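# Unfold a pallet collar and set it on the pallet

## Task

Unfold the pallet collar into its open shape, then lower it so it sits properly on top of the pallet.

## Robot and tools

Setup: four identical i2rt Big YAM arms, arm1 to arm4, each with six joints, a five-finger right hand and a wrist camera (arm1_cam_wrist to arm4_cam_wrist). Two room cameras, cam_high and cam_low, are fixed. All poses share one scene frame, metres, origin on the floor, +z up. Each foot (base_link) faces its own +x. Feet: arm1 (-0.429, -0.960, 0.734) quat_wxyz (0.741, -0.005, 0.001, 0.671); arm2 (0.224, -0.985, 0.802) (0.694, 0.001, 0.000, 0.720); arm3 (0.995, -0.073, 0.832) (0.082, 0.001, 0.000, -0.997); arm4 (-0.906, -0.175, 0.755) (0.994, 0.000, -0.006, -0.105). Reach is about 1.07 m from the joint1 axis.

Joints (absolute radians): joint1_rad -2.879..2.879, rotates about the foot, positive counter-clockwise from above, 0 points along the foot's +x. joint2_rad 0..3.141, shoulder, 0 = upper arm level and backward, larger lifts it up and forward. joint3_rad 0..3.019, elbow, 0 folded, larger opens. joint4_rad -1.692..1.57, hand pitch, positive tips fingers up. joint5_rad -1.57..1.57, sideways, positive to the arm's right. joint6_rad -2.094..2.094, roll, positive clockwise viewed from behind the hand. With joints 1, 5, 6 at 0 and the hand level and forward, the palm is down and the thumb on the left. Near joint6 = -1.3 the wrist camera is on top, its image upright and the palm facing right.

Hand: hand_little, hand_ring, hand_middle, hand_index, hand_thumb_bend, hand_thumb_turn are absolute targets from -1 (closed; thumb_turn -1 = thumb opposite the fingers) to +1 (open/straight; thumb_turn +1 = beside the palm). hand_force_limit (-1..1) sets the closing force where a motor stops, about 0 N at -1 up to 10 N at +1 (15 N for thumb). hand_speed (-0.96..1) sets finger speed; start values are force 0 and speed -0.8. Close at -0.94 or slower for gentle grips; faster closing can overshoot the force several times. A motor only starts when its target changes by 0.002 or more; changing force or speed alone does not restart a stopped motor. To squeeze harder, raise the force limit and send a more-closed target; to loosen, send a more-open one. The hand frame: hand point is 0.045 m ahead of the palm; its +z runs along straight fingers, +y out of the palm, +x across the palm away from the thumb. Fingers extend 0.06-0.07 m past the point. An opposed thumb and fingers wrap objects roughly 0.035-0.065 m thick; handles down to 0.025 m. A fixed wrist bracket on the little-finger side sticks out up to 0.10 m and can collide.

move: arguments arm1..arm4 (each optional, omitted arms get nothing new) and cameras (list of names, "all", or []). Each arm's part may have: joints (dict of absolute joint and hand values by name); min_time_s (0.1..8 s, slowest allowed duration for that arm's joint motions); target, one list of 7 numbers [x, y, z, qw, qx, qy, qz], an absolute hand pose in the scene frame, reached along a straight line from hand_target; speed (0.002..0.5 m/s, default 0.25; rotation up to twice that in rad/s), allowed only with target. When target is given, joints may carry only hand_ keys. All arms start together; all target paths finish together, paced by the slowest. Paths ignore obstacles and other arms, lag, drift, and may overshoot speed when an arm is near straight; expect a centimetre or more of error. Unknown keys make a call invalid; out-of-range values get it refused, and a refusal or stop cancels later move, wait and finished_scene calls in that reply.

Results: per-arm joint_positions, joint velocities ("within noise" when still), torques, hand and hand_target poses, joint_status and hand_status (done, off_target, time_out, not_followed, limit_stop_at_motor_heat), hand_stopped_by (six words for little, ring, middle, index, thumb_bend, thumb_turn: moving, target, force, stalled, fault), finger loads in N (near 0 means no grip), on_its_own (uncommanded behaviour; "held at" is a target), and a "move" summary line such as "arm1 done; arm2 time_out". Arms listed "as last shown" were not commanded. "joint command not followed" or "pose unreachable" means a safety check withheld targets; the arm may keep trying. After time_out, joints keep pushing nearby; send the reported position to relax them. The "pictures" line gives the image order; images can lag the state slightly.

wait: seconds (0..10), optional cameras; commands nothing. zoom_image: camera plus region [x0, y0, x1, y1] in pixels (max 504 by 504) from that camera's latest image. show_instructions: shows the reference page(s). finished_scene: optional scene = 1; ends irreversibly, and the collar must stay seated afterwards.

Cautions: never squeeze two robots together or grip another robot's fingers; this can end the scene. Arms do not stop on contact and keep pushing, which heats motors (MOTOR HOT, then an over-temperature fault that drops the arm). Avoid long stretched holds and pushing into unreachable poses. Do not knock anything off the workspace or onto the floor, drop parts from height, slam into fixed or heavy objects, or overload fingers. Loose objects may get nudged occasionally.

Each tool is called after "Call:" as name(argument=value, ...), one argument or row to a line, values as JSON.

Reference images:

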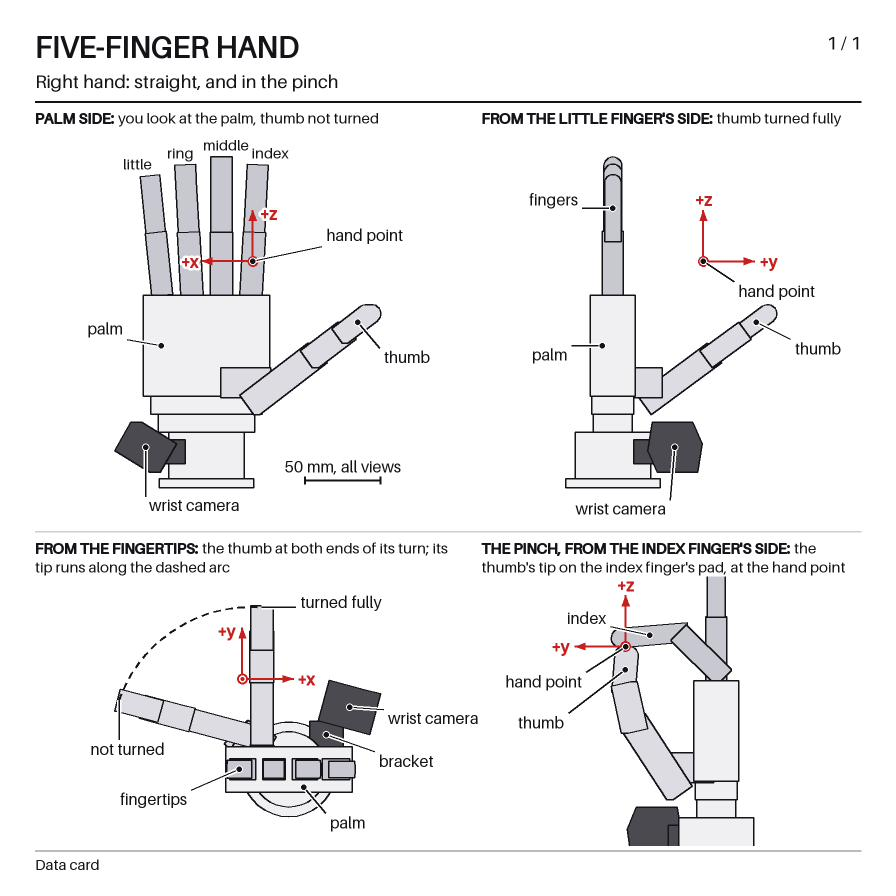

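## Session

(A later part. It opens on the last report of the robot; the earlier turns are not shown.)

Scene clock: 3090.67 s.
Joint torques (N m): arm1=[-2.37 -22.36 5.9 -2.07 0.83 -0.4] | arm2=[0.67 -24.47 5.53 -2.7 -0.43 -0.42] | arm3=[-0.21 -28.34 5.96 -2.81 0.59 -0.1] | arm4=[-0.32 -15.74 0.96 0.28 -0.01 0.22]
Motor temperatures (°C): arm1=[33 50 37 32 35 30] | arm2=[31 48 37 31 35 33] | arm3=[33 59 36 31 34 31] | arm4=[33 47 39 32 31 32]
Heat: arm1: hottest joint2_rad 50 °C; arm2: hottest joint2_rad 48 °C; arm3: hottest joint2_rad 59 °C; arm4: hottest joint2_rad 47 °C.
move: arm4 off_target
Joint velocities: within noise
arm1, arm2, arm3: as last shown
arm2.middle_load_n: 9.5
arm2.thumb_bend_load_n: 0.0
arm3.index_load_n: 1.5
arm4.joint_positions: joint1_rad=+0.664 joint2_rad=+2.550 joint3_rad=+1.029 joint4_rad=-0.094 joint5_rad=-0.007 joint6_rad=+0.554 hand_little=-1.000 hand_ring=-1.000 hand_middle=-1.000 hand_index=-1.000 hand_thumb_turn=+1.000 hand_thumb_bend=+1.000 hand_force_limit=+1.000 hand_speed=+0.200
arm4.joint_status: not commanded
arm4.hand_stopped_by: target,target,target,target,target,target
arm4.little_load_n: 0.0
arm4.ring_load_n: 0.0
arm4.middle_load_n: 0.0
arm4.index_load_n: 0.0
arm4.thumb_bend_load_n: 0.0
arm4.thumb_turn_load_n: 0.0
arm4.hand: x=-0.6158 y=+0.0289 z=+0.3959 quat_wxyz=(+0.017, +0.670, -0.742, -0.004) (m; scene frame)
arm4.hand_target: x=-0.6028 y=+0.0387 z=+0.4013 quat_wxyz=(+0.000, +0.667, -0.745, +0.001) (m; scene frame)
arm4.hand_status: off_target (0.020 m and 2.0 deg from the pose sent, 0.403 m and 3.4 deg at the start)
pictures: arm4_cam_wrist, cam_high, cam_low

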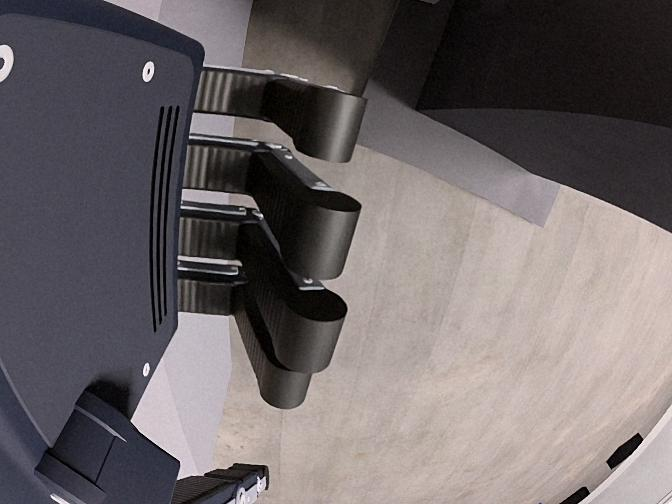

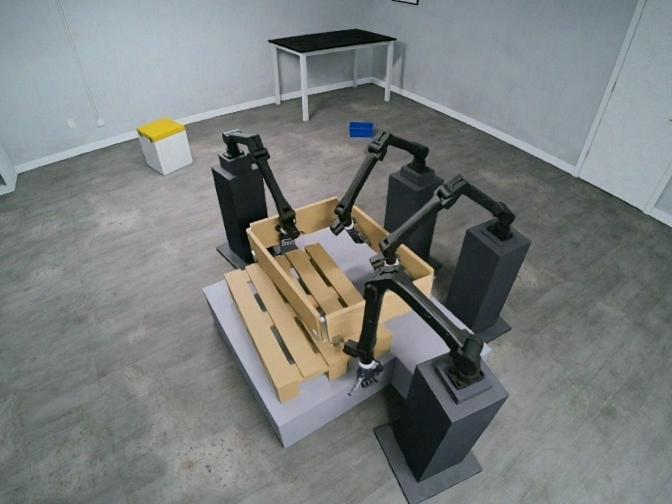

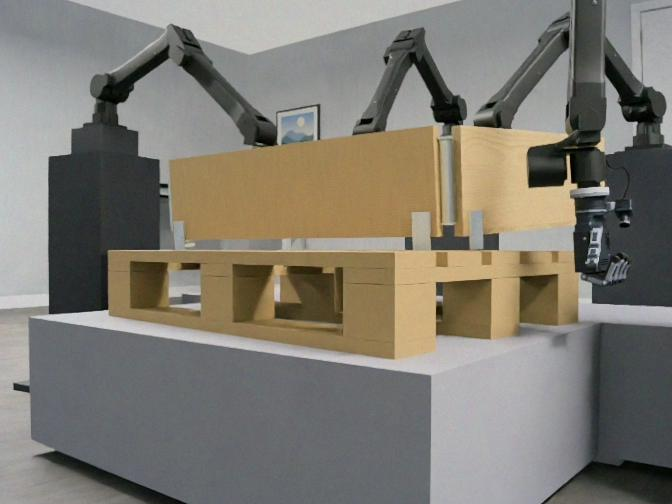

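Call:
move(
  arm4={"target": [-0.510, 0.050, 0.385, 0.0, -0.6700, 0.7420, 0.0], "speed": 0.12},
  cameras=["cam_low"],
)

Call:
move(
  arm4={"target": [-0.440, 0.050, 0.385, 0.0, -0.6700, 0.7420, 0.0], "speed": 0.08},
  cameras=["cam_low", "cam_high"],
)

Scene clock: 3096.13 s.
Joint torques (N m): arm1=[-2.26 -22.3 5.91 -2.07 0.82 -0.4] | arm2=[0.67 -24.41 5.53 -2.71 -0.43 -0.42] | arm3=[-0.26 -28.22 5.83 -2.93 0.66 -0.12] | arm4=[-1.67 -16.62 3.82 -0.51 -0.07 -0.1]
Motor temperatures (°C): arm1=[33 50 37 32 35 30] | arm2=[31 48 37 31 35 33] | arm3=[33 59 36 31 34 31] | arm4=[33 46 39 32 31 32]
Heat: arm1: hottest joint2_rad 50 °C; arm2: hottest joint2_rad 48 °C; arm3: hottest joint2_rad 59 °C; arm4: hottest joint2_rad 46 °C.
move: arm4 done
Joint velocities: within noise
arm1, arm2: as last shown
arm2.middle_load_n: 9.0
arm2.index_load_n: 1.5
arm3.joint_positions: joint1_rad=-0.123 joint2_rad=+2.842 joint3_rad=+2.141 joint4_rad=-1.060 joint5_rad=-0.059 joint6_rad=+0.285 hand_little=-0.063 hand_ring=-0.093 hand_middle=-0.123 hand_index=-0.143 hand_thumb_turn=+1.000 hand_thumb_bend=+1.000 hand_force_limit=+1.000 hand_speed=-0.700
arm3.joint_status: not commanded
arm3.hand_stopped_by: target,target,target,target,target,target
arm3.little_load_n: 7.0
arm3.ring_load_n: 8.0
arm3.middle_load_n: 5.0
arm3.index_load_n: 1.5
arm3.thumb_bend_load_n: 0.0
arm3.thumb_turn_load_n: 0.0
arm3.hand: x=+0.4013 y=-0.1549 z=+0.5105 quat_wxyz=(-0.079, -0.785, -0.611, -0.061) (m; scene frame)
arm3.hand_target: x=+0.3666 y=-0.1478 z=+0.5875 quat_wxyz=(-0.056, -0.786, -0.615, -0.043) (m; scene frame)
arm3.hand_status: not commanded
arm4.joint_positions: joint1_rad=+0.616 joint2_rad=+2.621 joint3_rad=+1.311 joint4_rad=-0.276 joint5_rad=-0.007 joint6_rad=+0.518 hand_little=-1.000 hand_ring=-1.000 hand_middle=-1.000 hand_index=-1.000 hand_thumb_turn=+1.000 hand_thumb_bend=+1.000 hand_force_limit=+1.000 hand_speed=+0.200
arm4.joint_status: not commanded
arm4.hand_stopped_by: target,target,target,target,target,target
arm4.little_load_n: 0.0
arm4.ring_load_n: 0.0
arm4.middle_load_n: 0.0
arm4.index_load_n: 0.0
arm4.thumb_bend_load_n: 0.0
arm4.thumb_turn_load_n: 0.0
arm4.hand: x=-0.5181 y=+0.0515 z=+0.3831 quat_wxyz=(+0.002, +0.667, -0.745, -0.001) (m; scene frame)
arm4.hand_target: x=-0.5107 y=+0.0505 z=+0.3837 quat_wxyz=(+0.000, +0.670, -0.743, -0.001) (m; scene frame)
arm4.hand_status: done (0.008 m and 0.6 deg from the pose sent, 0.108 m and 2.0 deg at the start)
pictures: cam_low

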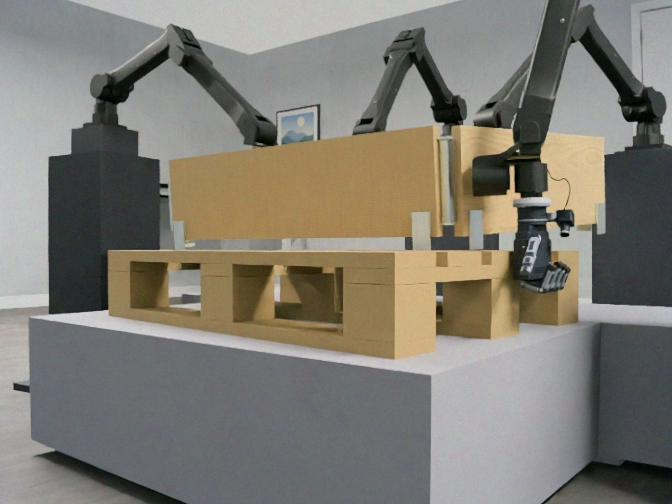

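Scene clock: 3097.53 s.
Joint torques (N m): arm1=[-2.32 -22.48 6.12 -2.06 0.78 -0.36] | arm2=[0.67 -24.53 5.68 -2.74 -0.47 -0.37] | arm3=[0.09 -27.58 7.3 -2.89 0.42 -0.24] | arm4=[-5.07 -19.08 10.03 -0.23 0.11 -0.11]
Motor temperatures (°C): arm1=[33 50 37 32 35 30] | arm2=[31 48 37 31 35 33] | arm3=[33 59 36 31 34 31] | arm4=[33 46 39 32 31 32]
Heat: arm1: hottest joint2_rad 50 °C; arm2: hottest joint2_rad 48 °C; arm3: hottest joint2_rad 59 °C; arm4: hottest joint2_rad 46 °C.
move: arm4 off_target
Joint velocities: within noise
arm1, arm2, arm3: as last shown
arm1.joint_positions: joint1_rad=-0.264 joint2_rad=+2.518 joint3_rad=+1.750 joint4_rad=-1.154 joint5_rad=+0.060 joint6_rad=-0.229 hand_little=-0.140 hand_ring=-0.102 hand_middle=-0.053 hand_index=-0.014 hand_thumb_turn=+1.000 hand_thumb_bend=+0.900 hand_force_limit=+1.000 hand_speed=-0.700
arm1.little_load_n: 3.5
arm1.ring_load_n: 9.0
arm1.middle_load_n: 1.0
arm1.index_load_n: 0.5
arm1.thumb_turn_load_n: 0.5
arm1.hand: x=-0.2576 y=-0.5023 z=+0.5325 quat_wxyz=(+0.180, +0.982, -0.061, -0.020) (m; scene frame)
arm1.hand_target: x=-0.2387 y=-0.4830 z=+0.5788 quat_wxyz=(+0.155, +0.987, -0.049, -0.006) (m; scene frame)
arm2.joint_positions: joint1_rad=+0.079 joint2_rad=+2.647 joint3_rad=+1.760 joint4_rad=-1.072 joint5_rad=-0.062 joint6_rad=+0.252 hand_little=-0.080 hand_ring=-0.120 hand_middle=-0.151 hand_index=-0.120 hand_thumb_turn=+1.000 hand_thumb_bend=+1.000 hand_force_limit=+1.000 hand_speed=-0.700
arm2.middle_load_n: 10.5
arm2.hand: x=+0.1124 y=-0.5126 z=+0.5316 quat_wxyz=(+0.194, +0.978, -0.072, +0.005) (m; scene frame)
arm2.hand_target: x=+0.1022 y=-0.4825 z=+0.5951 quat_wxyz=(+0.164, +0.985, -0.050, -0.009) (m; scene frame)
arm3.joint_positions: joint1_rad=-0.117 joint2_rad=+2.842 joint3_rad=+2.126 joint4_rad=-1.060 joint5_rad=-0.053 joint6_rad=+0.309 hand_little=-0.063 hand_ring=-0.093 hand_middle=-0.123 hand_index=-0.143 hand_thumb_turn=+1.000 hand_thumb_bend=+1.000 hand_force_limit=+1.000 hand_speed=-0.700
arm3.little_load_n: 11.0
arm3.ring_load_n: 7.5
arm3.middle_load_n: 1.5
arm3.index_load_n: 0.5
arm3.thumb_bend_load_n: 0.5
arm3.thumb_turn_load_n: 0.5
arm3.hand: x=+0.4084 y=-0.1583 z=+0.5071 quat_wxyz=(-0.080, -0.790, -0.603, -0.071) (m; scene frame)
arm3.hand_target: x=+0.3663 y=-0.1520 z=+0.5876 quat_wxyz=(-0.055, -0.786, -0.614, -0.043) (m; scene frame)
arm4.joint_positions: joint1_rad=+0.605 joint2_rad=+2.690 joint3_rad=+1.440 joint4_rad=-0.445 joint5_rad=-0.014 joint6_rad=+0.468 hand_little=-1.000 hand_ring=-1.000 hand_middle=-1.000 hand_index=-1.000 hand_thumb_turn=+1.000 hand_thumb_bend=+1.000 hand_force_limit=+1.000 hand_speed=+0.200
arm4.joint_status: not commanded
arm4.hand_stopped_by: target,target,target,target,target,target
arm4.little_load_n: 0.0
arm4.ring_load_n: 0.0
arm4.middle_load_n: 0.0
arm4.index_load_n: 0.0
arm4.thumb_bend_load_n: 0.0
arm4.thumb_turn_load_n: 0.0
arm4.hand: x=-0.5167 y=+0.0464 z=+0.3713 quat_wxyz=(+0.052, +0.679, -0.732, -0.023) (m; scene frame)
arm4.hand_target: x=-0.4444 y=+0.0497 z=+0.3894 quat_wxyz=(-0.001, +0.670, -0.742, -0.002) (m; scene frame)
arm4.hand_status: off_target (0.078 m and 6.7 deg from the pose sent, 0.078 m and 0.6 deg at the start)
pictures: cam_high, cam_low

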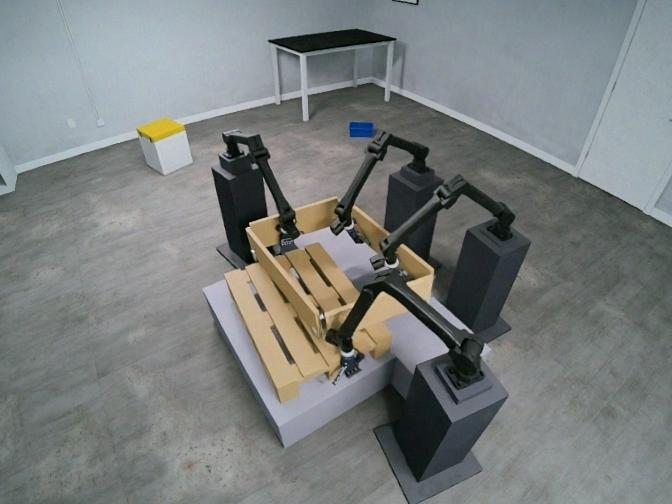

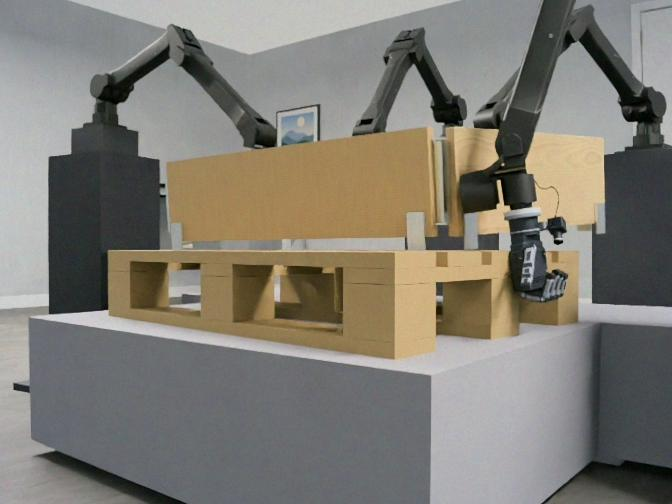

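Call:
move(
  arm4={"target": [-0.600, 0.050, 0.430, 0.0, -0.6700, 0.7420, 0.0], "speed": 0.15},
  cameras=[],
)

Call:
move(
  arm4={"target": [-0.600, 0.075, 0.400, 0.3346, -0.5794, 0.6436, -0.3716], "speed": 0.3},
  cameras=["cam_low", "cam_high", "arm4_cam_wrist"],
)

Scene clock: 3110.37 s.
Joint torques (N m): arm1=[-2.43 -22.36 6.11 -2.09 0.78 -0.37] | arm2=[0.73 -24.53 5.67 -2.74 -0.47 -0.37] | arm3=[0.21 -27.58 7.19 -2.97 0.43 -0.27] | arm4=[-0.79 -16.03 0.94 0.39 0.13 0.21]
Motor temperatures (°C): arm1=[33 50 36 32 35 30] | arm2=[31 48 37 31 35 33] | arm3=[33 59 36 31 34 31] | arm4=[33 46 40 32 31 32]
Heat: arm1: hottest joint2_rad 50 °C; arm2: hottest joint2_rad 48 °C; arm3: hottest joint2_rad 59 °C; arm4: hottest joint2_rad 46 °C.
move: arm4 off_target
Joint velocities: within noise
arm1, arm2, arm3: as last shown
arm1.middle_load_n: 1.5
arm1.index_load_n: 0.0
arm2.thumb_turn_load_n: 1.0
arm3.joint_positions: joint1_rad=-0.117 joint2_rad=+2.842 joint3_rad=+2.126 joint4_rad=-1.060 joint5_rad=-0.053 joint6_rad=+0.311 hand_little=-0.063 hand_ring=-0.093 hand_middle=-0.123 hand_index=-0.143 hand_thumb_turn=+1.000 hand_thumb_bend=+1.000 hand_force_limit=+1.000 hand_speed=-0.700
arm3.little_load_n: 10.5
arm3.ring_load_n: 7.0
arm3.index_load_n: 0.0
arm3.hand: x=+0.4084 y=-0.1583 z=+0.5071 quat_wxyz=(-0.080, -0.791, -0.603, -0.071) (m; scene frame)
arm3.hand_target: x=+0.3663 y=-0.1521 z=+0.5876 quat_wxyz=(-0.055, -0.787, -0.614, -0.043) (m; scene frame)
arm4.joint_positions: joint1_rad=+0.687 joint2_rad=+2.475 joint3_rad=+1.019 joint4_rad=-0.155 joint5_rad=-0.004 joint6_rad=+0.556 hand_little=-1.000 hand_ring=-1.000 hand_middle=-1.000 hand_index=-1.000 hand_thumb_turn=+1.000 hand_thumb_bend=+1.000 hand_force_limit=+1.000 hand_speed=+0.200
arm4.joint_status: not commanded
arm4.hand_stopped_by: target,target,target,target,target,target
arm4.little_load_n: 0.0
arm4.ring_load_n: 0.0
arm4.middle_load_n: 0.5
arm4.index_load_n: 0.0
arm4.thumb_bend_load_n: 0.0
arm4.thumb_turn_load_n: 0.0
arm4.hand: x=-0.6084 y=+0.0413 z=+0.4237 quat_wxyz=(+0.015, +0.678, -0.735, -0.002) (m; scene frame)
arm4.hand_target: x=-0.5974 y=+0.0476 z=+0.4305 quat_wxyz=(+0.000, +0.673, -0.740, +0.004) (m; scene frame)
arm4.hand_status: off_target (0.014 m and 2.2 deg from the pose sent, 0.102 m and 6.7 deg at the start)
pictures: none
No camera images: "cameras" was empty.

Scene clock: 3112.77 s.
Joint torques (N m): arm1=[-2.43 -22.36 6.17 -2.07 0.78 -0.35] | arm2=[0.67 -24.47 5.68 -2.74 -0.47 -0.37] | arm3=[-0.62 -28.28 7.12 -3.07 0.45 -0.22] | arm4=[-1.38 -12.34 -1.58 1.63 0.63 0.07]
Motor temperatures (°C): arm1=[33 50 36 32 35 30] | arm2=[31 48 37 31 35 33] | arm3=[33 59 36 31 34 31] | arm4=[33 46 39 32 31 32]
Heat: arm1: hottest joint2_rad 50 °C; arm2: hottest joint2_rad 48 °C; arm3: hottest joint2_rad 59 °C; arm4: hottest joint2_rad 46 °C.
move: arm4 done
Joint velocities: within noise
arm1, arm2, arm3: as last shown
arm1.thumb_turn_load_n: 1.0
arm2.little_load_n: 0.5
arm2.index_load_n: 2.0
arm2.thumb_turn_load_n: 0.5
arm4.joint_positions: joint1_rad=+1.170 joint2_rad=+2.800 joint3_rad=+0.788 joint4_rad=+1.099 joint5_rad=+0.848 joint6_rad=+0.745 hand_little=-1.000 hand_ring=-1.000 hand_middle=-1.000 hand_index=-1.000 hand_thumb_turn=+1.000 hand_thumb_bend=+1.000 hand_force_limit=+1.000 hand_speed=+0.200
arm4.joint_status: not commanded
arm4.hand_stopped_by: target,target,target,target,target,target
arm4.little_load_n: 0.0
arm4.ring_load_n: 0.0
arm4.middle_load_n: 0.0
arm4.index_load_n: 0.0
arm4.thumb_bend_load_n: 0.0
arm4.thumb_turn_load_n: -0.5
arm4.hand: x=-0.6021 y=+0.0699 z=+0.3939 quat_wxyz=(-0.323, +0.587, -0.642, +0.373) (m; scene frame)
arm4.hand_target: x=-0.5951 y=+0.0785 z=+0.3987 quat_wxyz=(-0.338, +0.577, -0.643, +0.372) (m; scene frame)
arm4.hand_status: done (0.008 m and 1.6 deg from the pose sent, 0.042 m and 61.3 deg at the start)
pictures: arm4_cam_wrist, cam_high, cam_low

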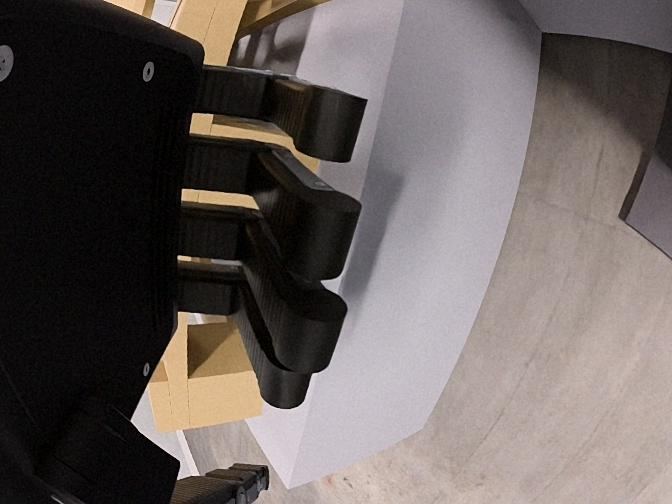

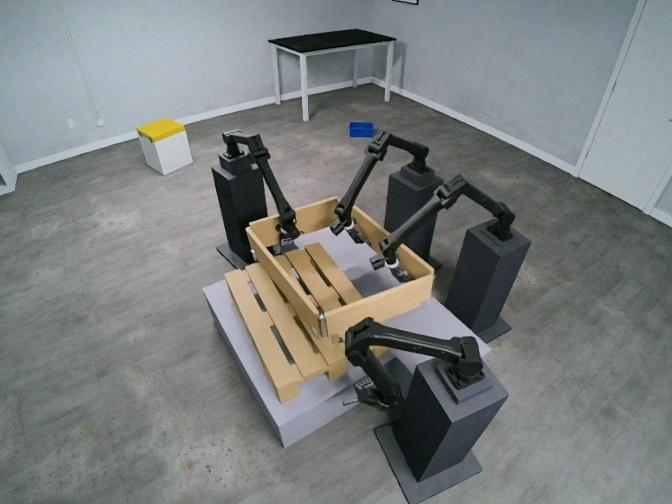

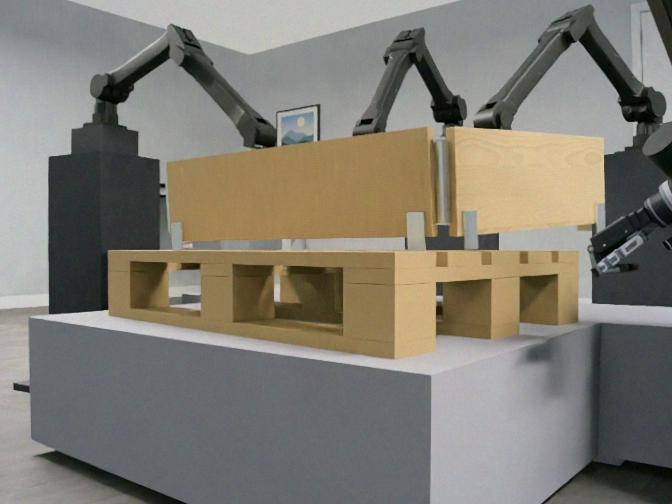

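Call:
move(
  arm4={"target": [-0.510, 0.075, 0.385, 0.3346, -0.5794, 0.6436, -0.3716], "speed": 0.12},
  cameras=["cam_low"],
)

Call:
move(
  arm4={"target": [-0.450, 0.068, 0.388, 0.3346, -0.5794, 0.6436, -0.3716], "speed": 0.08},
  cameras=["cam_low", "cam_high"],
)

Scene clock: 3118.83 s.
Joint torques (N m): arm1=[-2.14 -22.36 6.15 -2.09 0.79 -0.35] | arm2=[0.79 -24.47 5.68 -2.71 -0.47 -0.37] | arm3=[-0.97 -28.16 7.16 -3.03 0.36 -0.25] | arm4=[-0.91 -13.27 -0.69 1.4 0.16 -0.08]
Motor temperatures (°C): arm1=[33 50 36 32 35 30] | arm2=[31 48 37 31 35 33] | arm3=[33 59 36 31 34 31] | arm4=[33 45 39 32 31 32]
Heat: arm1: hottest joint2_rad 50 °C; arm2: hottest joint2_rad 48 °C; arm3: hottest joint2_rad 59 °C; arm4: hottest joint2_rad 45 °C.
move: arm4 done
Joint velocities: within noise
arm1, arm2, arm3: as last shown
arm1.little_load_n: 4.0
arm1.index_load_n: 0.5
arm1.thumb_turn_load_n: 0.5
arm2.little_load_n: 0.0
arm2.middle_load_n: 11.0
arm2.index_load_n: 1.5
arm4.joint_positions: joint1_rad=+0.963 joint2_rad=+2.802 joint3_rad=+0.933 joint4_rad=+1.121 joint5_rad=+0.708 joint6_rad=+0.548 hand_little=-1.000 hand_ring=-1.000 hand_middle=-1.000 hand_index=-1.000 hand_thumb_turn=+1.000 hand_thumb_bend=+1.000 hand_force_limit=+1.000 hand_speed=+0.200
arm4.joint_status: not commanded
arm4.hand_stopped_by: target,target,target,target,target,target
arm4.little_load_n: 0.0
arm4.ring_load_n: 0.0
arm4.middle_load_n: 0.0
arm4.index_load_n: 0.5
arm4.thumb_bend_load_n: 0.0
arm4.thumb_turn_load_n: 0.0
arm4.hand: x=-0.5117 y=+0.0754 z=+0.3848 quat_wxyz=(-0.333, +0.577, -0.648, +0.370) (m; scene frame)
arm4.hand_target: x=-0.5105 y=+0.0756 z=+0.3840 quat_wxyz=(-0.334, +0.580, -0.644, +0.371) (m; scene frame)
arm4.hand_status: done (0.002 m and 0.6 deg from the pose sent, 0.093 m and 1.6 deg at the start)
pictures: cam_low

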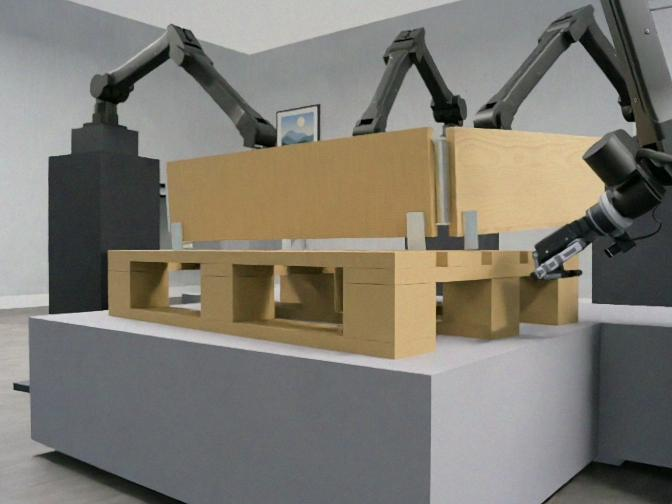

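Scene clock: 3120.17 s.
Joint torques (N m): arm1=[-2.26 -22.53 6.11 -2.07 0.78 -0.36] | arm2=[0.67 -24.47 5.68 -2.73 -0.47 -0.37] | arm3=[-0.38 -28.28 7.24 -2.82 0.42 -0.26] | arm4=[-1.08 -16.09 0.24 0.64 0.15 -0.1]
Motor temperatures (°C): arm1=[33 50 36 32 35 30] | arm2=[31 48 37 31 35 33] | arm3=[33 59 36 31 34 31] | arm4=[33 45 39 32 31 32]
Heat: arm1: hottest joint2_rad 50 °C; arm2: hottest joint2_rad 48 °C; arm3: hottest joint2_rad 59 °C; arm4: hottest joint2_rad 45 °C.
move: arm4 off_target
Joint velocities: within noise
arm1.joint_positions: joint1_rad=-0.264 joint2_rad=+2.518 joint3_rad=+1.750 joint4_rad=-1.154 joint5_rad=+0.060 joint6_rad=-0.229 hand_little=-0.140 hand_ring=-0.102 hand_middle=-0.053 hand_index=-0.014 hand_thumb_turn=+1.000 hand_thumb_bend=+0.900 hand_force_limit=+1.000 hand_speed=-0.700
arm1.joint_status: not commanded
arm1.hand_stopped_by: target,target,target,target,target,target
arm1.little_load_n: 3.5
arm1.ring_load_n: 9.0
arm1.middle_load_n: 1.5
arm1.index_load_n: 0.5
arm1.thumb_bend_load_n: 0.5
arm1.thumb_turn_load_n: 1.0
arm1.hand: x=-0.2576 y=-0.5023 z=+0.5325 quat_wxyz=(+0.180, +0.982, -0.061, -0.020) (m; scene frame)
arm1.hand_target: x=-0.2387 y=-0.4830 z=+0.5788 quat_wxyz=(+0.155, +0.987, -0.049, -0.006) (m; scene frame)
arm1.hand_status: not commanded
arm2.joint_positions: joint1_rad=+0.079 joint2_rad=+2.647 joint3_rad=+1.760 joint4_rad=-1.072 joint5_rad=-0.062 joint6_rad=+0.252 hand_little=-0.080 hand_ring=-0.120 hand_middle=-0.151 hand_index=-0.120 hand_thumb_turn=+1.000 hand_thumb_bend=+1.000 hand_force_limit=+1.000 hand_speed=-0.700
arm2.joint_status: not commanded
arm2.hand_stopped_by: target,target,target,target,target,target
arm2.little_load_n: 0.0
arm2.ring_load_n: 0.0
arm2.middle_load_n: 10.5
arm2.index_load_n: 1.5
arm2.thumb_bend_load_n: 0.5
arm2.thumb_turn_load_n: 0.5
arm2.hand: x=+0.1124 y=-0.5126 z=+0.5316 quat_wxyz=(+0.194, +0.978, -0.072, +0.005) (m; scene frame)
arm2.hand_target: x=+0.1022 y=-0.4825 z=+0.5951 quat_wxyz=(+0.164, +0.985, -0.050, -0.009) (m; scene frame)
arm2.hand_status: not commanded
arm3: as last shown
arm4.joint_positions: joint1_rad=+0.846 joint2_rad=+2.802 joint3_rad=+1.015 joint4_rad=+1.098 joint5_rad=+0.616 joint6_rad=+0.450 hand_little=-1.000 hand_ring=-1.000 hand_middle=-1.000 hand_index=-1.000 hand_thumb_turn=+1.000 hand_thumb_bend=+1.000 hand_force_limit=+1.000 hand_speed=+0.200
arm4.joint_status: not commanded
arm4.hand_stopped_by: target,target,target,target,target,target
arm4.little_load_n: 0.0
arm4.ring_load_n: 0.0
arm4.middle_load_n: 0.0
arm4.index_load_n: 0.0
arm4.thumb_bend_load_n: 0.0
arm4.thumb_turn_load_n: -0.5
arm4.hand: x=-0.4601 y=+0.0646 z=+0.3804 quat_wxyz=(-0.332, +0.579, -0.647, +0.368) (m; scene frame)
arm4.hand_target: x=-0.4500 y=+0.0674 z=+0.3880 quat_wxyz=(-0.335, +0.579, -0.644, +0.372) (m; scene frame)
arm4.hand_status: off_target (0.013 m and 0.6 deg from the pose sent, 0.062 m and 0.6 deg at the start)
pictures: cam_high, cam_low

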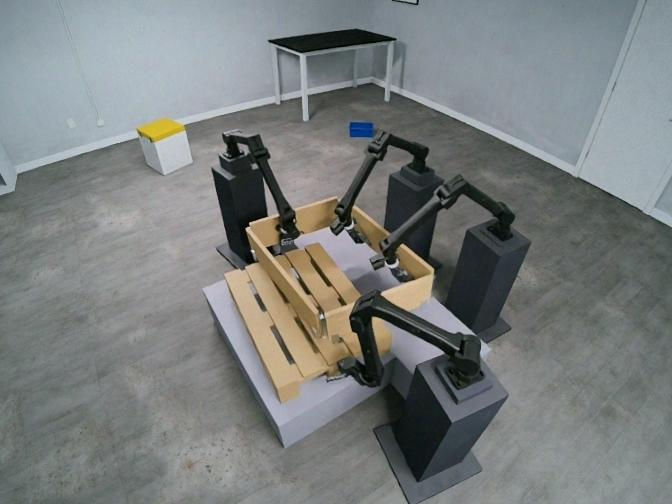

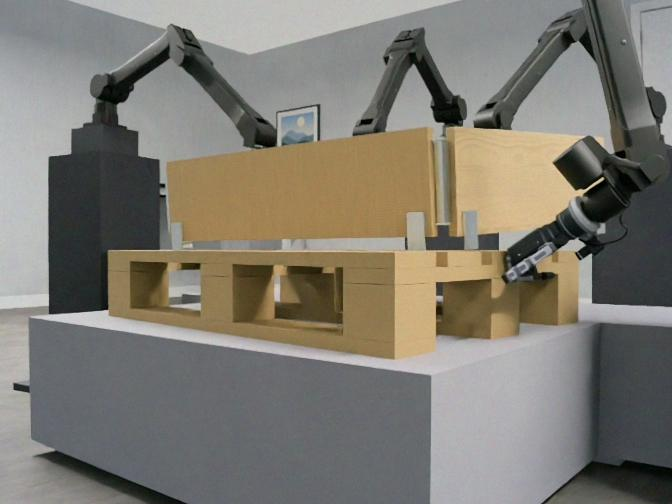

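Call:
move(
  arm4={"target": [-0.400, 0.062, 0.390, 0.3346, -0.5794, 0.6436, -0.3716], "speed": 0.08},
  cameras=["cam_low", "cam_high"],
)

Scene clock: 3122.80 s.
Joint torques (N m): arm1=[-2.32 -22.3 6.15 -2.09 0.78 -0.36] | arm2=[0.73 -24.47 5.7 -2.71 -0.47 -0.37] | arm3=[-0.44 -27.87 7.04 -2.69 0.43 -0.22] | arm4=[-4.84 -17.49 4.49 1.02 0.39 -0.09]
Motor temperatures (°C): arm1=[33 50 36 32 35 30] | arm2=[31 48 37 31 35 33] | arm3=[33 59 36 31 34 31] | arm4=[33 45 39 32 31 32]
Heat: arm1: hottest joint2_rad 50 °C; arm2: hottest joint2_rad 48 °C; arm3: hottest joint2_rad 59 °C; arm4: hottest joint2_rad 45 °C.
move: arm4 off_target
Joint velocities: within noise
arm1, arm2, arm3: as last shown
arm1.index_load_n: 0.0
arm2.index_load_n: 2.0
arm2.thumb_bend_load_n: 0.0
arm3.little_load_n: 10.0
arm4.joint_positions: joint1_rad=+0.805 joint2_rad=+2.800 joint3_rad=+1.027 joint4_rad=+1.024 joint5_rad=+0.547 joint6_rad=+0.399 hand_little=-1.000 hand_ring=-1.000 hand_middle=-1.000 hand_index=-1.000 hand_thumb_turn=+1.000 hand_thumb_bend=+1.000 hand_force_limit=+1.000 hand_speed=+0.200
arm4.joint_status: not commanded
arm4.hand_stopped_by: target,target,target,target,target,target
arm4.little_load_n: 0.0
arm4.ring_load_n: 0.0
arm4.middle_load_n: 0.0
arm4.index_load_n: 0.0
arm4.thumb_bend_load_n: 0.0
arm4.thumb_turn_load_n: 0.0
arm4.hand: x=-0.4623 y=+0.0518 z=+0.3656 quat_wxyz=(-0.302, +0.612, -0.641, +0.351) (m; scene frame)
arm4.hand_target: x=-0.4078 y=+0.0585 z=+0.3919 quat_wxyz=(-0.331, +0.580, -0.646, +0.370) (m; scene frame)
arm4.hand_status: off_target (0.068 m and 5.8 deg from the pose sent, 0.061 m and 0.6 deg at the start)
pictures: cam_high, cam_low

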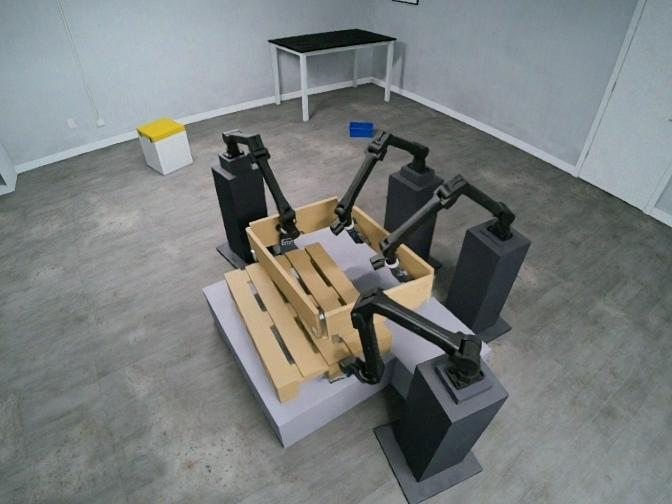

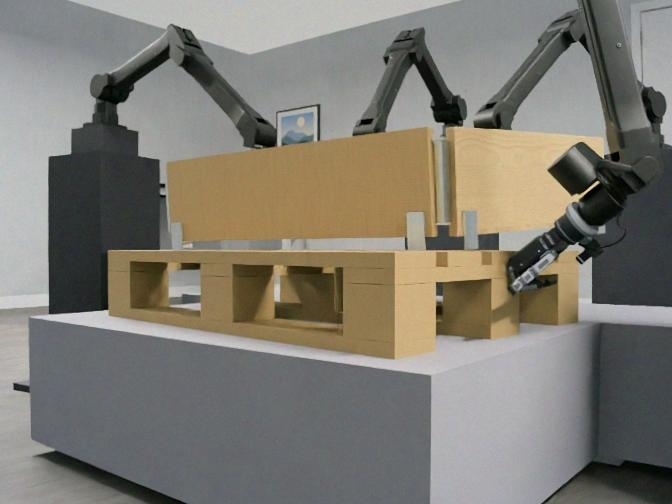

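Call:
move(
  arm4={"target": [-0.340, 0.055, 0.392, 0.3346, -0.5794, 0.6436, -0.3716], "speed": 0.1},
  cameras=["cam_low", "cam_high"],
)

Scene clock: 3125.60 s.
Joint torques (N m): arm1=[-2.26 -22.3 6.11 -2.09 0.78 -0.35] | arm2=[0.73 -24.41 5.67 -2.73 -0.47 -0.37] | arm3=[0.32 -27.87 7.21 -2.92 0.4 -0.28] | arm4=[-7.12 -17.38 8.4 1.91 0.35 -0.28]
Motor temperatures (°C): arm1=[33 50 36 32 35 30] | arm2=[31 48 37 31 35 33] | arm3=[33 59 36 31 33 31] | arm4=[33 45 39 32 31 32]
Heat: arm1: hottest joint2_rad 50 °C; arm2: hottest joint2_rad 48 °C; arm3: hottest joint2_rad 59 °C; arm4: hottest joint2_rad 45 °C.
move: arm4 off_target
Joint velocities: within noise
arm1, arm2, arm3: as last shown
arm1.thumb_turn_load_n: 0.5
arm2.little_load_n: 0.5
arm4.joint_positions: joint1_rad=+0.776 joint2_rad=+2.802 joint3_rad=+1.032 joint4_rad=+0.980 joint5_rad=+0.507 joint6_rad=+0.367 hand_little=-1.000 hand_ring=-1.000 hand_middle=-1.000 hand_index=-1.000 hand_thumb_turn=+1.000 hand_thumb_bend=+1.000 hand_force_limit=+1.000 hand_speed=+0.200
arm4.joint_status: not commanded
arm4.hand_stopped_by: target,target,target,target,target,target
arm4.little_load_n: 0.5
arm4.ring_load_n: 0.0
arm4.middle_load_n: 0.5
arm4.index_load_n: 0.0
arm4.thumb_bend_load_n: 0.0
arm4.thumb_turn_load_n: 0.0
arm4.hand: x=-0.4659 y=+0.0402 z=+0.3559 quat_wxyz=(-0.280, +0.630, -0.639, +0.341) (m; scene frame)
arm4.hand_target: x=-0.3772 y=+0.0470 z=+0.3922 quat_wxyz=(-0.333, +0.579, -0.643, +0.374) (m; scene frame)
arm4.hand_status: off_target (0.132 m and 9.3 deg from the pose sent, 0.125 m and 5.8 deg at the start; pose on its path clipped on 24 of 36 steps)
pictures: cam_high, cam_low

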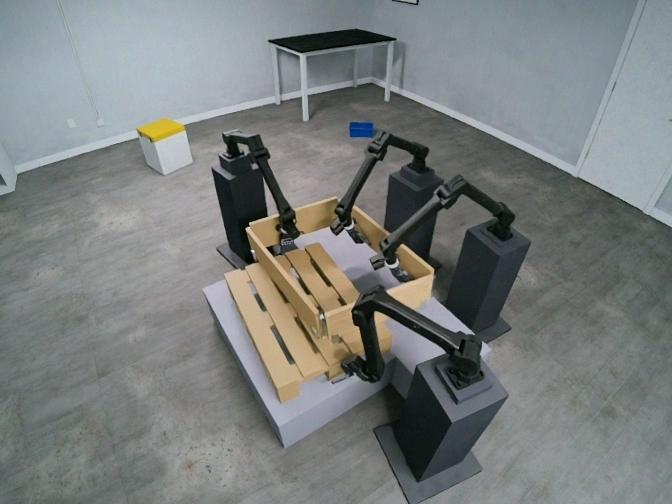

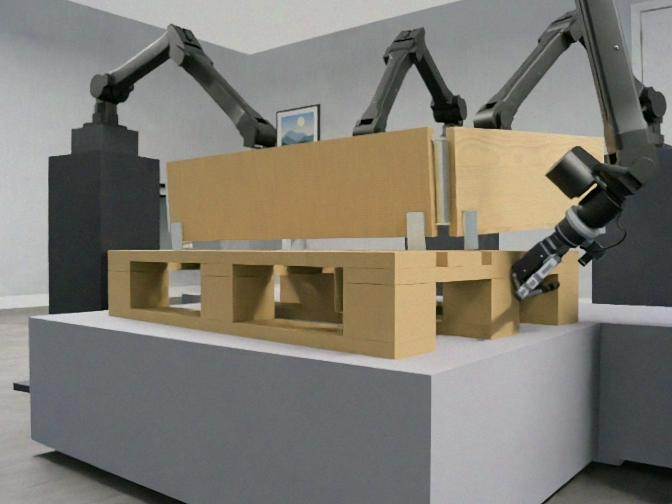

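Call:
move(
  arm4={"target": [-0.550, 0.000, 0.400, 0.3346, -0.5794, 0.6436, -0.3716], "speed": 0.25},
  cameras=[],
)

Call:
move(
  arm4={"target": [-0.550, -0.100, 0.392, 0.3346, -0.5794, 0.6436, -0.3716], "speed": 0.25},
  cameras=["cam_low"],
)

Call:
move(
  arm4={"target": [-0.430, -0.100, 0.392, 0.3346, -0.5794, 0.6436, -0.3716], "speed": 0.1},
  cameras=["cam_low", "cam_high"],
)

Scene clock: 3132.47 s.
Joint torques (N m): arm1=[-2.32 -22.42 6.13 -2.07 0.77 -0.37] | arm2=[0.73 -24.47 5.67 -2.73 -0.47 -0.37] | arm3=[-0.03 -27.99 7.46 -3.02 0.33 -0.25] | arm4=[-0.38 -12.45 -3.63 2.02 0.44 0.2]
Motor temperatures (°C): arm1=[33 50 36 32 35 30] | arm2=[31 48 37 31 35 33] | arm3=[33 59 36 31 33 31] | arm4=[33 45 39 32 31 32]
Heat: arm1: hottest joint2_rad 50 °C; arm2: hottest joint2_rad 48 °C; arm3: hottest joint2_rad 59 °C; arm4: hottest joint2_rad 45 °C.
move: arm4 done
Joint velocities: within noise
arm1, arm2: as last shown
arm1.little_load_n: 4.0
arm2.little_load_n: 0.0
arm2.thumb_bend_load_n: 0.5
arm3.joint_positions: joint1_rad=-0.117 joint2_rad=+2.842 joint3_rad=+2.126 joint4_rad=-1.060 joint5_rad=-0.053 joint6_rad=+0.311 hand_little=-0.063 hand_ring=-0.093 hand_middle=-0.123 hand_index=-0.143 hand_thumb_turn=+1.000 hand_thumb_bend=+1.000 hand_force_limit=+1.000 hand_speed=-0.700
arm3.joint_status: not commanded
arm3.hand_stopped_by: target,target,target,target,target,target
arm3.little_load_n: 10.5
arm3.ring_load_n: 7.0
arm3.middle_load_n: 1.5
arm3.index_load_n: 0.5
arm3.thumb_bend_load_n: 0.5
arm3.thumb_turn_load_n: 0.5
arm3.hand: x=+0.4084 y=-0.1583 z=+0.5071 quat_wxyz=(-0.080, -0.791, -0.603, -0.071) (m; scene frame)
arm3.hand_target: x=+0.3663 y=-0.1521 z=+0.5876 quat_wxyz=(-0.055, -0.787, -0.614, -0.043) (m; scene frame)
arm3.hand_status: not commanded
arm4.joint_positions: joint1_rad=+0.849 joint2_rad=+2.875 joint3_rad=+0.783 joint4_rad=+1.408 joint5_rad=+0.616 joint6_rad=+0.413 hand_little=-1.000 hand_ring=-1.000 hand_middle=-1.000 hand_index=-1.000 hand_thumb_turn=+1.000 hand_thumb_bend=+1.000 hand_force_limit=+1.000 hand_speed=+0.200
arm4.joint_status: not commanded
arm4.hand_stopped_by: target,target,target,target,target,target
arm4.little_load_n: 0.0
arm4.ring_load_n: 0.0
arm4.middle_load_n: 0.0
arm4.index_load_n: 0.0
arm4.thumb_bend_load_n: 0.0
arm4.thumb_turn_load_n: 0.0
arm4.hand: x=-0.5452 y=+0.0019 z=+0.3931 quat_wxyz=(-0.328, +0.590, -0.635, +0.374) (m; scene frame)
arm4.hand_target: x=-0.5433 y=+0.0027 z=+0.4010 quat_wxyz=(-0.338, +0.579, -0.640, +0.374) (m; scene frame)
arm4.hand_status: done (0.009 m and 1.8 deg from the pose sent, 0.103 m and 9.3 deg at the start)
pictures: none
No camera images: "cameras" was empty.

Scene clock: 3133.80 s.
Joint torques (N m): arm1=[-2.2 -22.3 6.15 -2.04 0.78 -0.36] | arm2=[0.67 -24.47 5.68 -2.73 -0.47 -0.37] | arm3=[0.32 -28.45 7.38 -3.03 0.43 -0.25] | arm4=[-0.15 -11.11 -5.23 1.99 -0.02 -0.06]
Motor temperatures (°C): arm1=[33 50 36 32 35 30] | arm2=[31 48 37 31 35 33] | arm3=[33 59 36 31 33 31] | arm4=[33 44 39 32 31 32]
Heat: arm1: hottest joint2_rad 50 °C; arm2: hottest joint2_rad 48 °C; arm3: hottest joint2_rad 59 °C; arm4: hottest joint2_rad 44 °C.
move: arm4 off_target
Joint velocities: within noise
arm1, arm2, arm3: as last shown
arm1.little_load_n: 3.5
arm1.index_load_n: 0.5
arm2.middle_load_n: 11.0
arm2.index_load_n: 1.5
arm2.thumb_bend_load_n: 0.0
arm3.little_load_n: 10.0
arm3.index_load_n: 0.0
arm4.joint_positions: joint1_rad=+0.472 joint2_rad=+2.924 joint3_rad=+0.736 joint4_rad=+1.543 joint5_rad=+0.346 joint6_rad=+0.244 hand_little=-1.000 hand_ring=-1.000 hand_middle=-1.000 hand_index=-1.000 hand_thumb_turn=+1.000 hand_thumb_bend=+1.000 hand_force_limit=+1.000 hand_speed=+0.200
arm4.joint_status: not commanded
arm4.hand_stopped_by: target,target,target,target,target,target
arm4.little_load_n: 0.0
arm4.ring_load_n: 0.0
arm4.middle_load_n: 0.0
arm4.index_load_n: 0.5
arm4.thumb_bend_load_n: 0.0
arm4.thumb_turn_load_n: -0.5
arm4.hand: x=-0.5360 y=-0.1031 z=+0.3895 quat_wxyz=(-0.304, +0.573, -0.670, +0.360) (m; scene frame)
arm4.hand_target: x=-0.5478 y=-0.1025 z=+0.3924 quat_wxyz=(-0.301, +0.584, -0.663, +0.358) (m; scene frame)
arm4.hand_status: off_target (0.015 m and 4.9 deg from the pose sent, 0.102 m and 1.8 deg at the start; a joint's target at an end of its range on 33 of 40 steps)
pictures: cam_low

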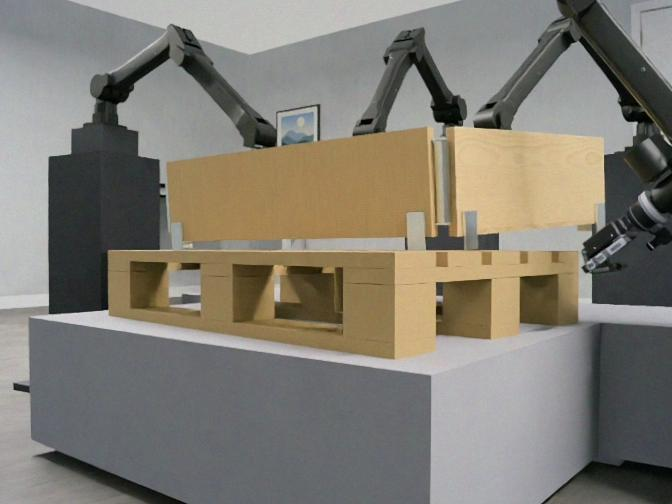

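Scene clock: 3135.50 s.
Joint torques (N m): arm1=[-2.32 -22.42 6.15 -2.1 0.78 -0.36] | arm2=[0.73 -24.47 5.67 -2.71 -0.47 -0.37] | arm3=[0.44 -28.1 7.24 -2.88 0.34 -0.24] | arm4=[-2.26 -15.62 0.81 1.02 0.07 -0.04]
Motor temperatures (°C): arm1=[33 50 36 32 35 30] | arm2=[31 48 37 31 35 33] | arm3=[33 59 36 31 33 31] | arm4=[33 44 39 32 31 32]
Heat: arm1: hottest joint2_rad 50 °C; arm2: hottest joint2_rad 48 °C; arm3: hottest joint2_rad 59 °C; arm4: hottest joint2_rad 44 °C.
move: arm4 off_target
Joint velocities: within noise
arm1, arm2, arm3: as last shown
arm1.index_load_n: 0.0
arm1.thumb_bend_load_n: 0.0
arm3.little_load_n: 10.5
arm3.thumb_bend_load_n: 0.0
arm4.joint_positions: joint1_rad=+0.412 joint2_rad=+2.867 joint3_rad=+0.872 joint4_rad=+1.368 joint5_rad=+0.240 joint6_rad=+0.160 hand_little=-1.000 hand_ring=-1.000 hand_middle=-1.000 hand_index=-1.000 hand_thumb_turn=+1.000 hand_thumb_bend=+1.000 hand_force_limit=+1.000 hand_speed=+0.200
arm4.joint_status: not commanded
arm4.hand_stopped_by: target,target,target,target,target,target
arm4.little_load_n: 0.0
arm4.ring_load_n: 0.5
arm4.middle_load_n: 0.0
arm4.index_load_n: 0.0
arm4.thumb_bend_load_n: 0.0
arm4.thumb_turn_load_n: 0.0
arm4.hand: x=-0.4724 y=-0.0958 z=+0.3757 quat_wxyz=(-0.314, +0.599, -0.649, +0.349) (m; scene frame)
arm4.hand_target: x=-0.4376 y=-0.0968 z=+0.3920 quat_wxyz=(-0.333, +0.585, -0.642, +0.367) (m; scene frame)
arm4.hand_status: off_target (0.046 m and 4.2 deg from the pose sent, 0.106 m and 4.9 deg at the start)
pictures: cam_high, cam_low

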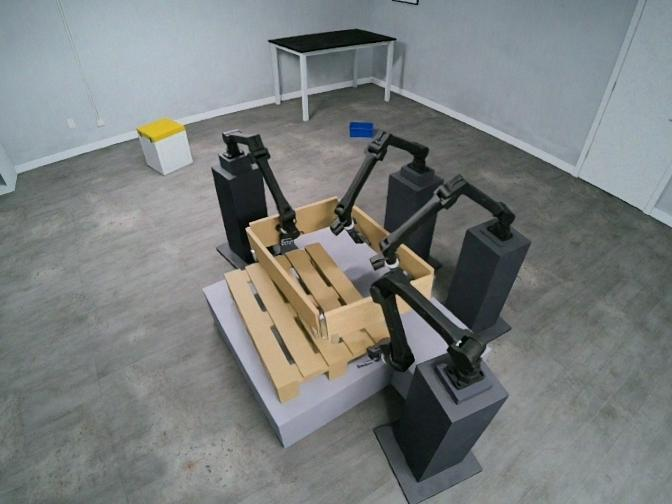

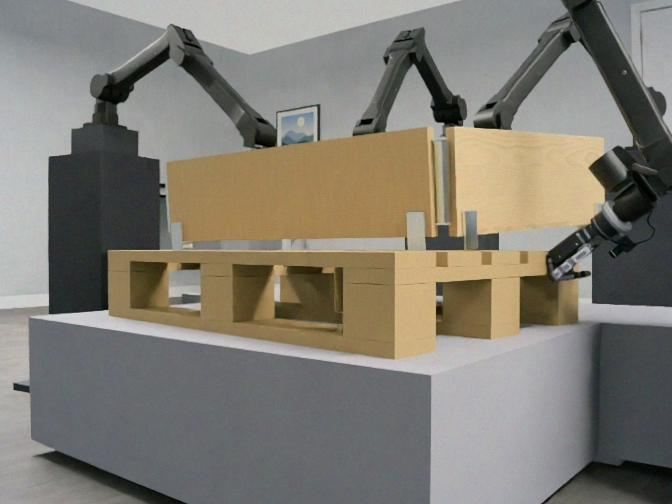

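Call:
move(
  arm4={"target": [-0.395, -0.097, 0.395, 0.3346, -0.5794, 0.6436, -0.3716], "speed": 0.06},
  cameras=["cam_high", "cam_low", "arm4_cam_wrist"],
)

Scene clock: 3151.20 s.
Joint torques (N m): arm1=[-2.14 -22.42 6.12 -2.06 0.78 -0.36] | arm2=[0.79 -24.47 5.67 -2.73 -0.47 -0.37] | arm3=[-0.32 -28.28 7.38 -2.84 0.42 -0.27] | arm4=[-3.08 -18.14 4.36 1.36 0.2 0.02]
Motor temperatures (°C): arm1=[33 50 36 32 35 30] | arm2=[31 48 37 31 35 33] | arm3=[33 60 37 31 33 31] | arm4=[33 43 39 32 31 31]
Heat: arm1: hottest joint2_rad 50 °C; arm2: hottest joint2_rad 48 °C; arm3: hottest joint2_rad 60 °C; arm4: hottest joint2_rad 43 °C.
move: arm4 off_target
Joint velocities: within noise
arm1, arm2, arm3: as last shown
arm1.middle_load_n: 1.0
arm1.thumb_bend_load_n: 0.5
arm2.little_load_n: 0.5
arm3.index_load_n: 0.5
arm3.thumb_bend_load_n: 0.5
arm4.joint_positions: joint1_rad=+0.403 joint2_rad=+2.854 joint3_rad=+0.892 joint4_rad=+1.265 joint5_rad=+0.234 joint6_rad=+0.149 hand_little=-1.000 hand_ring=-1.000 hand_middle=-1.000 hand_index=-1.000 hand_thumb_turn=+1.000 hand_thumb_bend=+1.000 hand_force_limit=+1.000 hand_speed=+0.200
arm4.joint_status: not commanded
arm4.hand_stopped_by: target,target,target,target,target,target
arm4.little_load_n: 0.0
arm4.ring_load_n: 0.0
arm4.middle_load_n: 0.0
arm4.index_load_n: 0.0
arm4.thumb_bend_load_n: 0.0
arm4.thumb_turn_load_n: 0.0
arm4.hand: x=-0.4752 y=-0.0998 z=+0.3631 quat_wxyz=(-0.286, +0.614, -0.656, +0.333) (m; scene frame)
arm4.hand_target: x=-0.3998 y=-0.0984 z=+0.3992 quat_wxyz=(-0.333, +0.579, -0.644, +0.373) (m; scene frame)
arm4.hand_status: off_target (0.086 m and 8.2 deg from the pose sent, 0.080 m and 4.2 deg at the start)
pictures: arm4_cam_wrist, cam_high, cam_low

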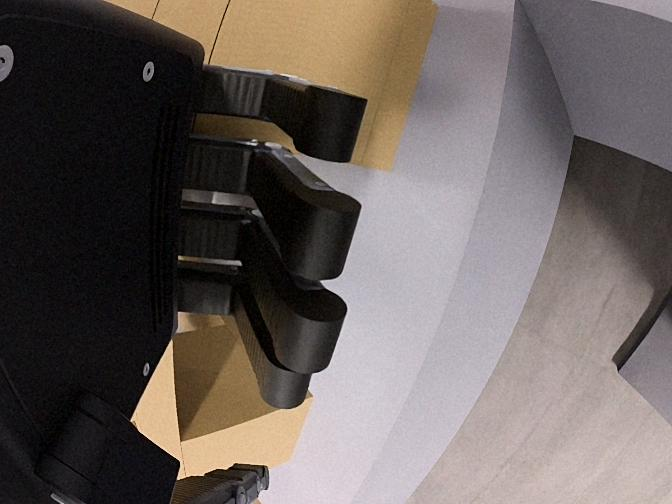

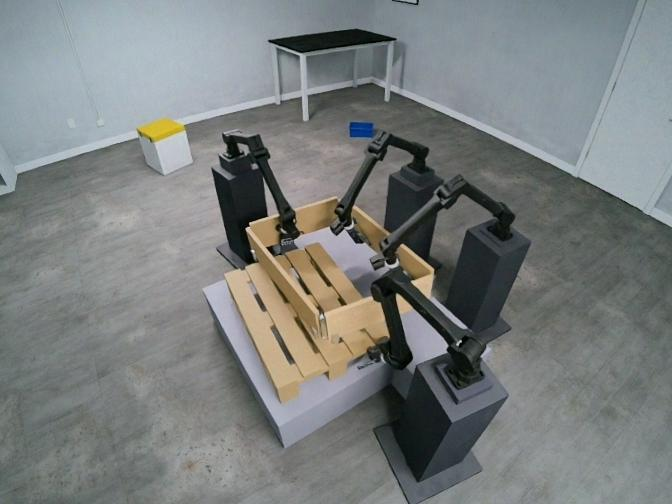

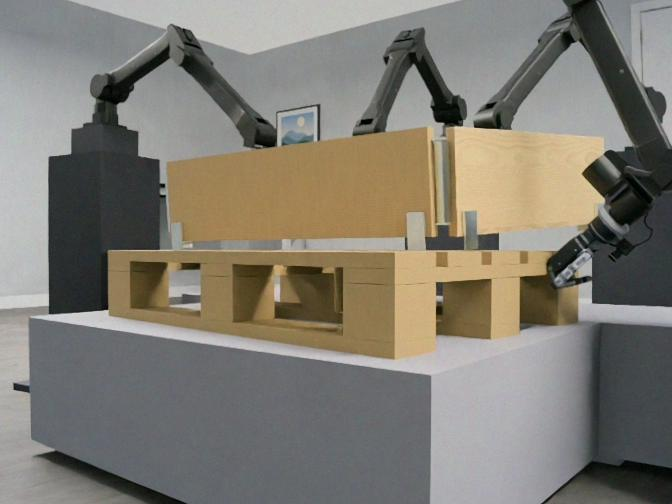

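Call:
zoom_image(
  camera="cam_high",
  region=[200, 190, 480, 420],
)

Call:
zoom_image(
  camera="cam_low",
  region=[400, 190, 640, 370],
)

Scaled by 1.800 from the camera's 672x504 image, which has a finer 960x720 frame.

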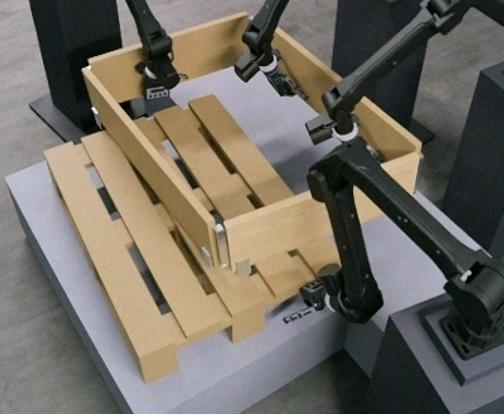

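Scaled by 2.100 from the camera's 672x504 image, which has a finer 960x720 frame.

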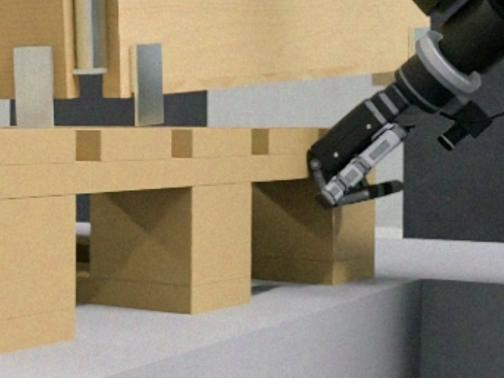

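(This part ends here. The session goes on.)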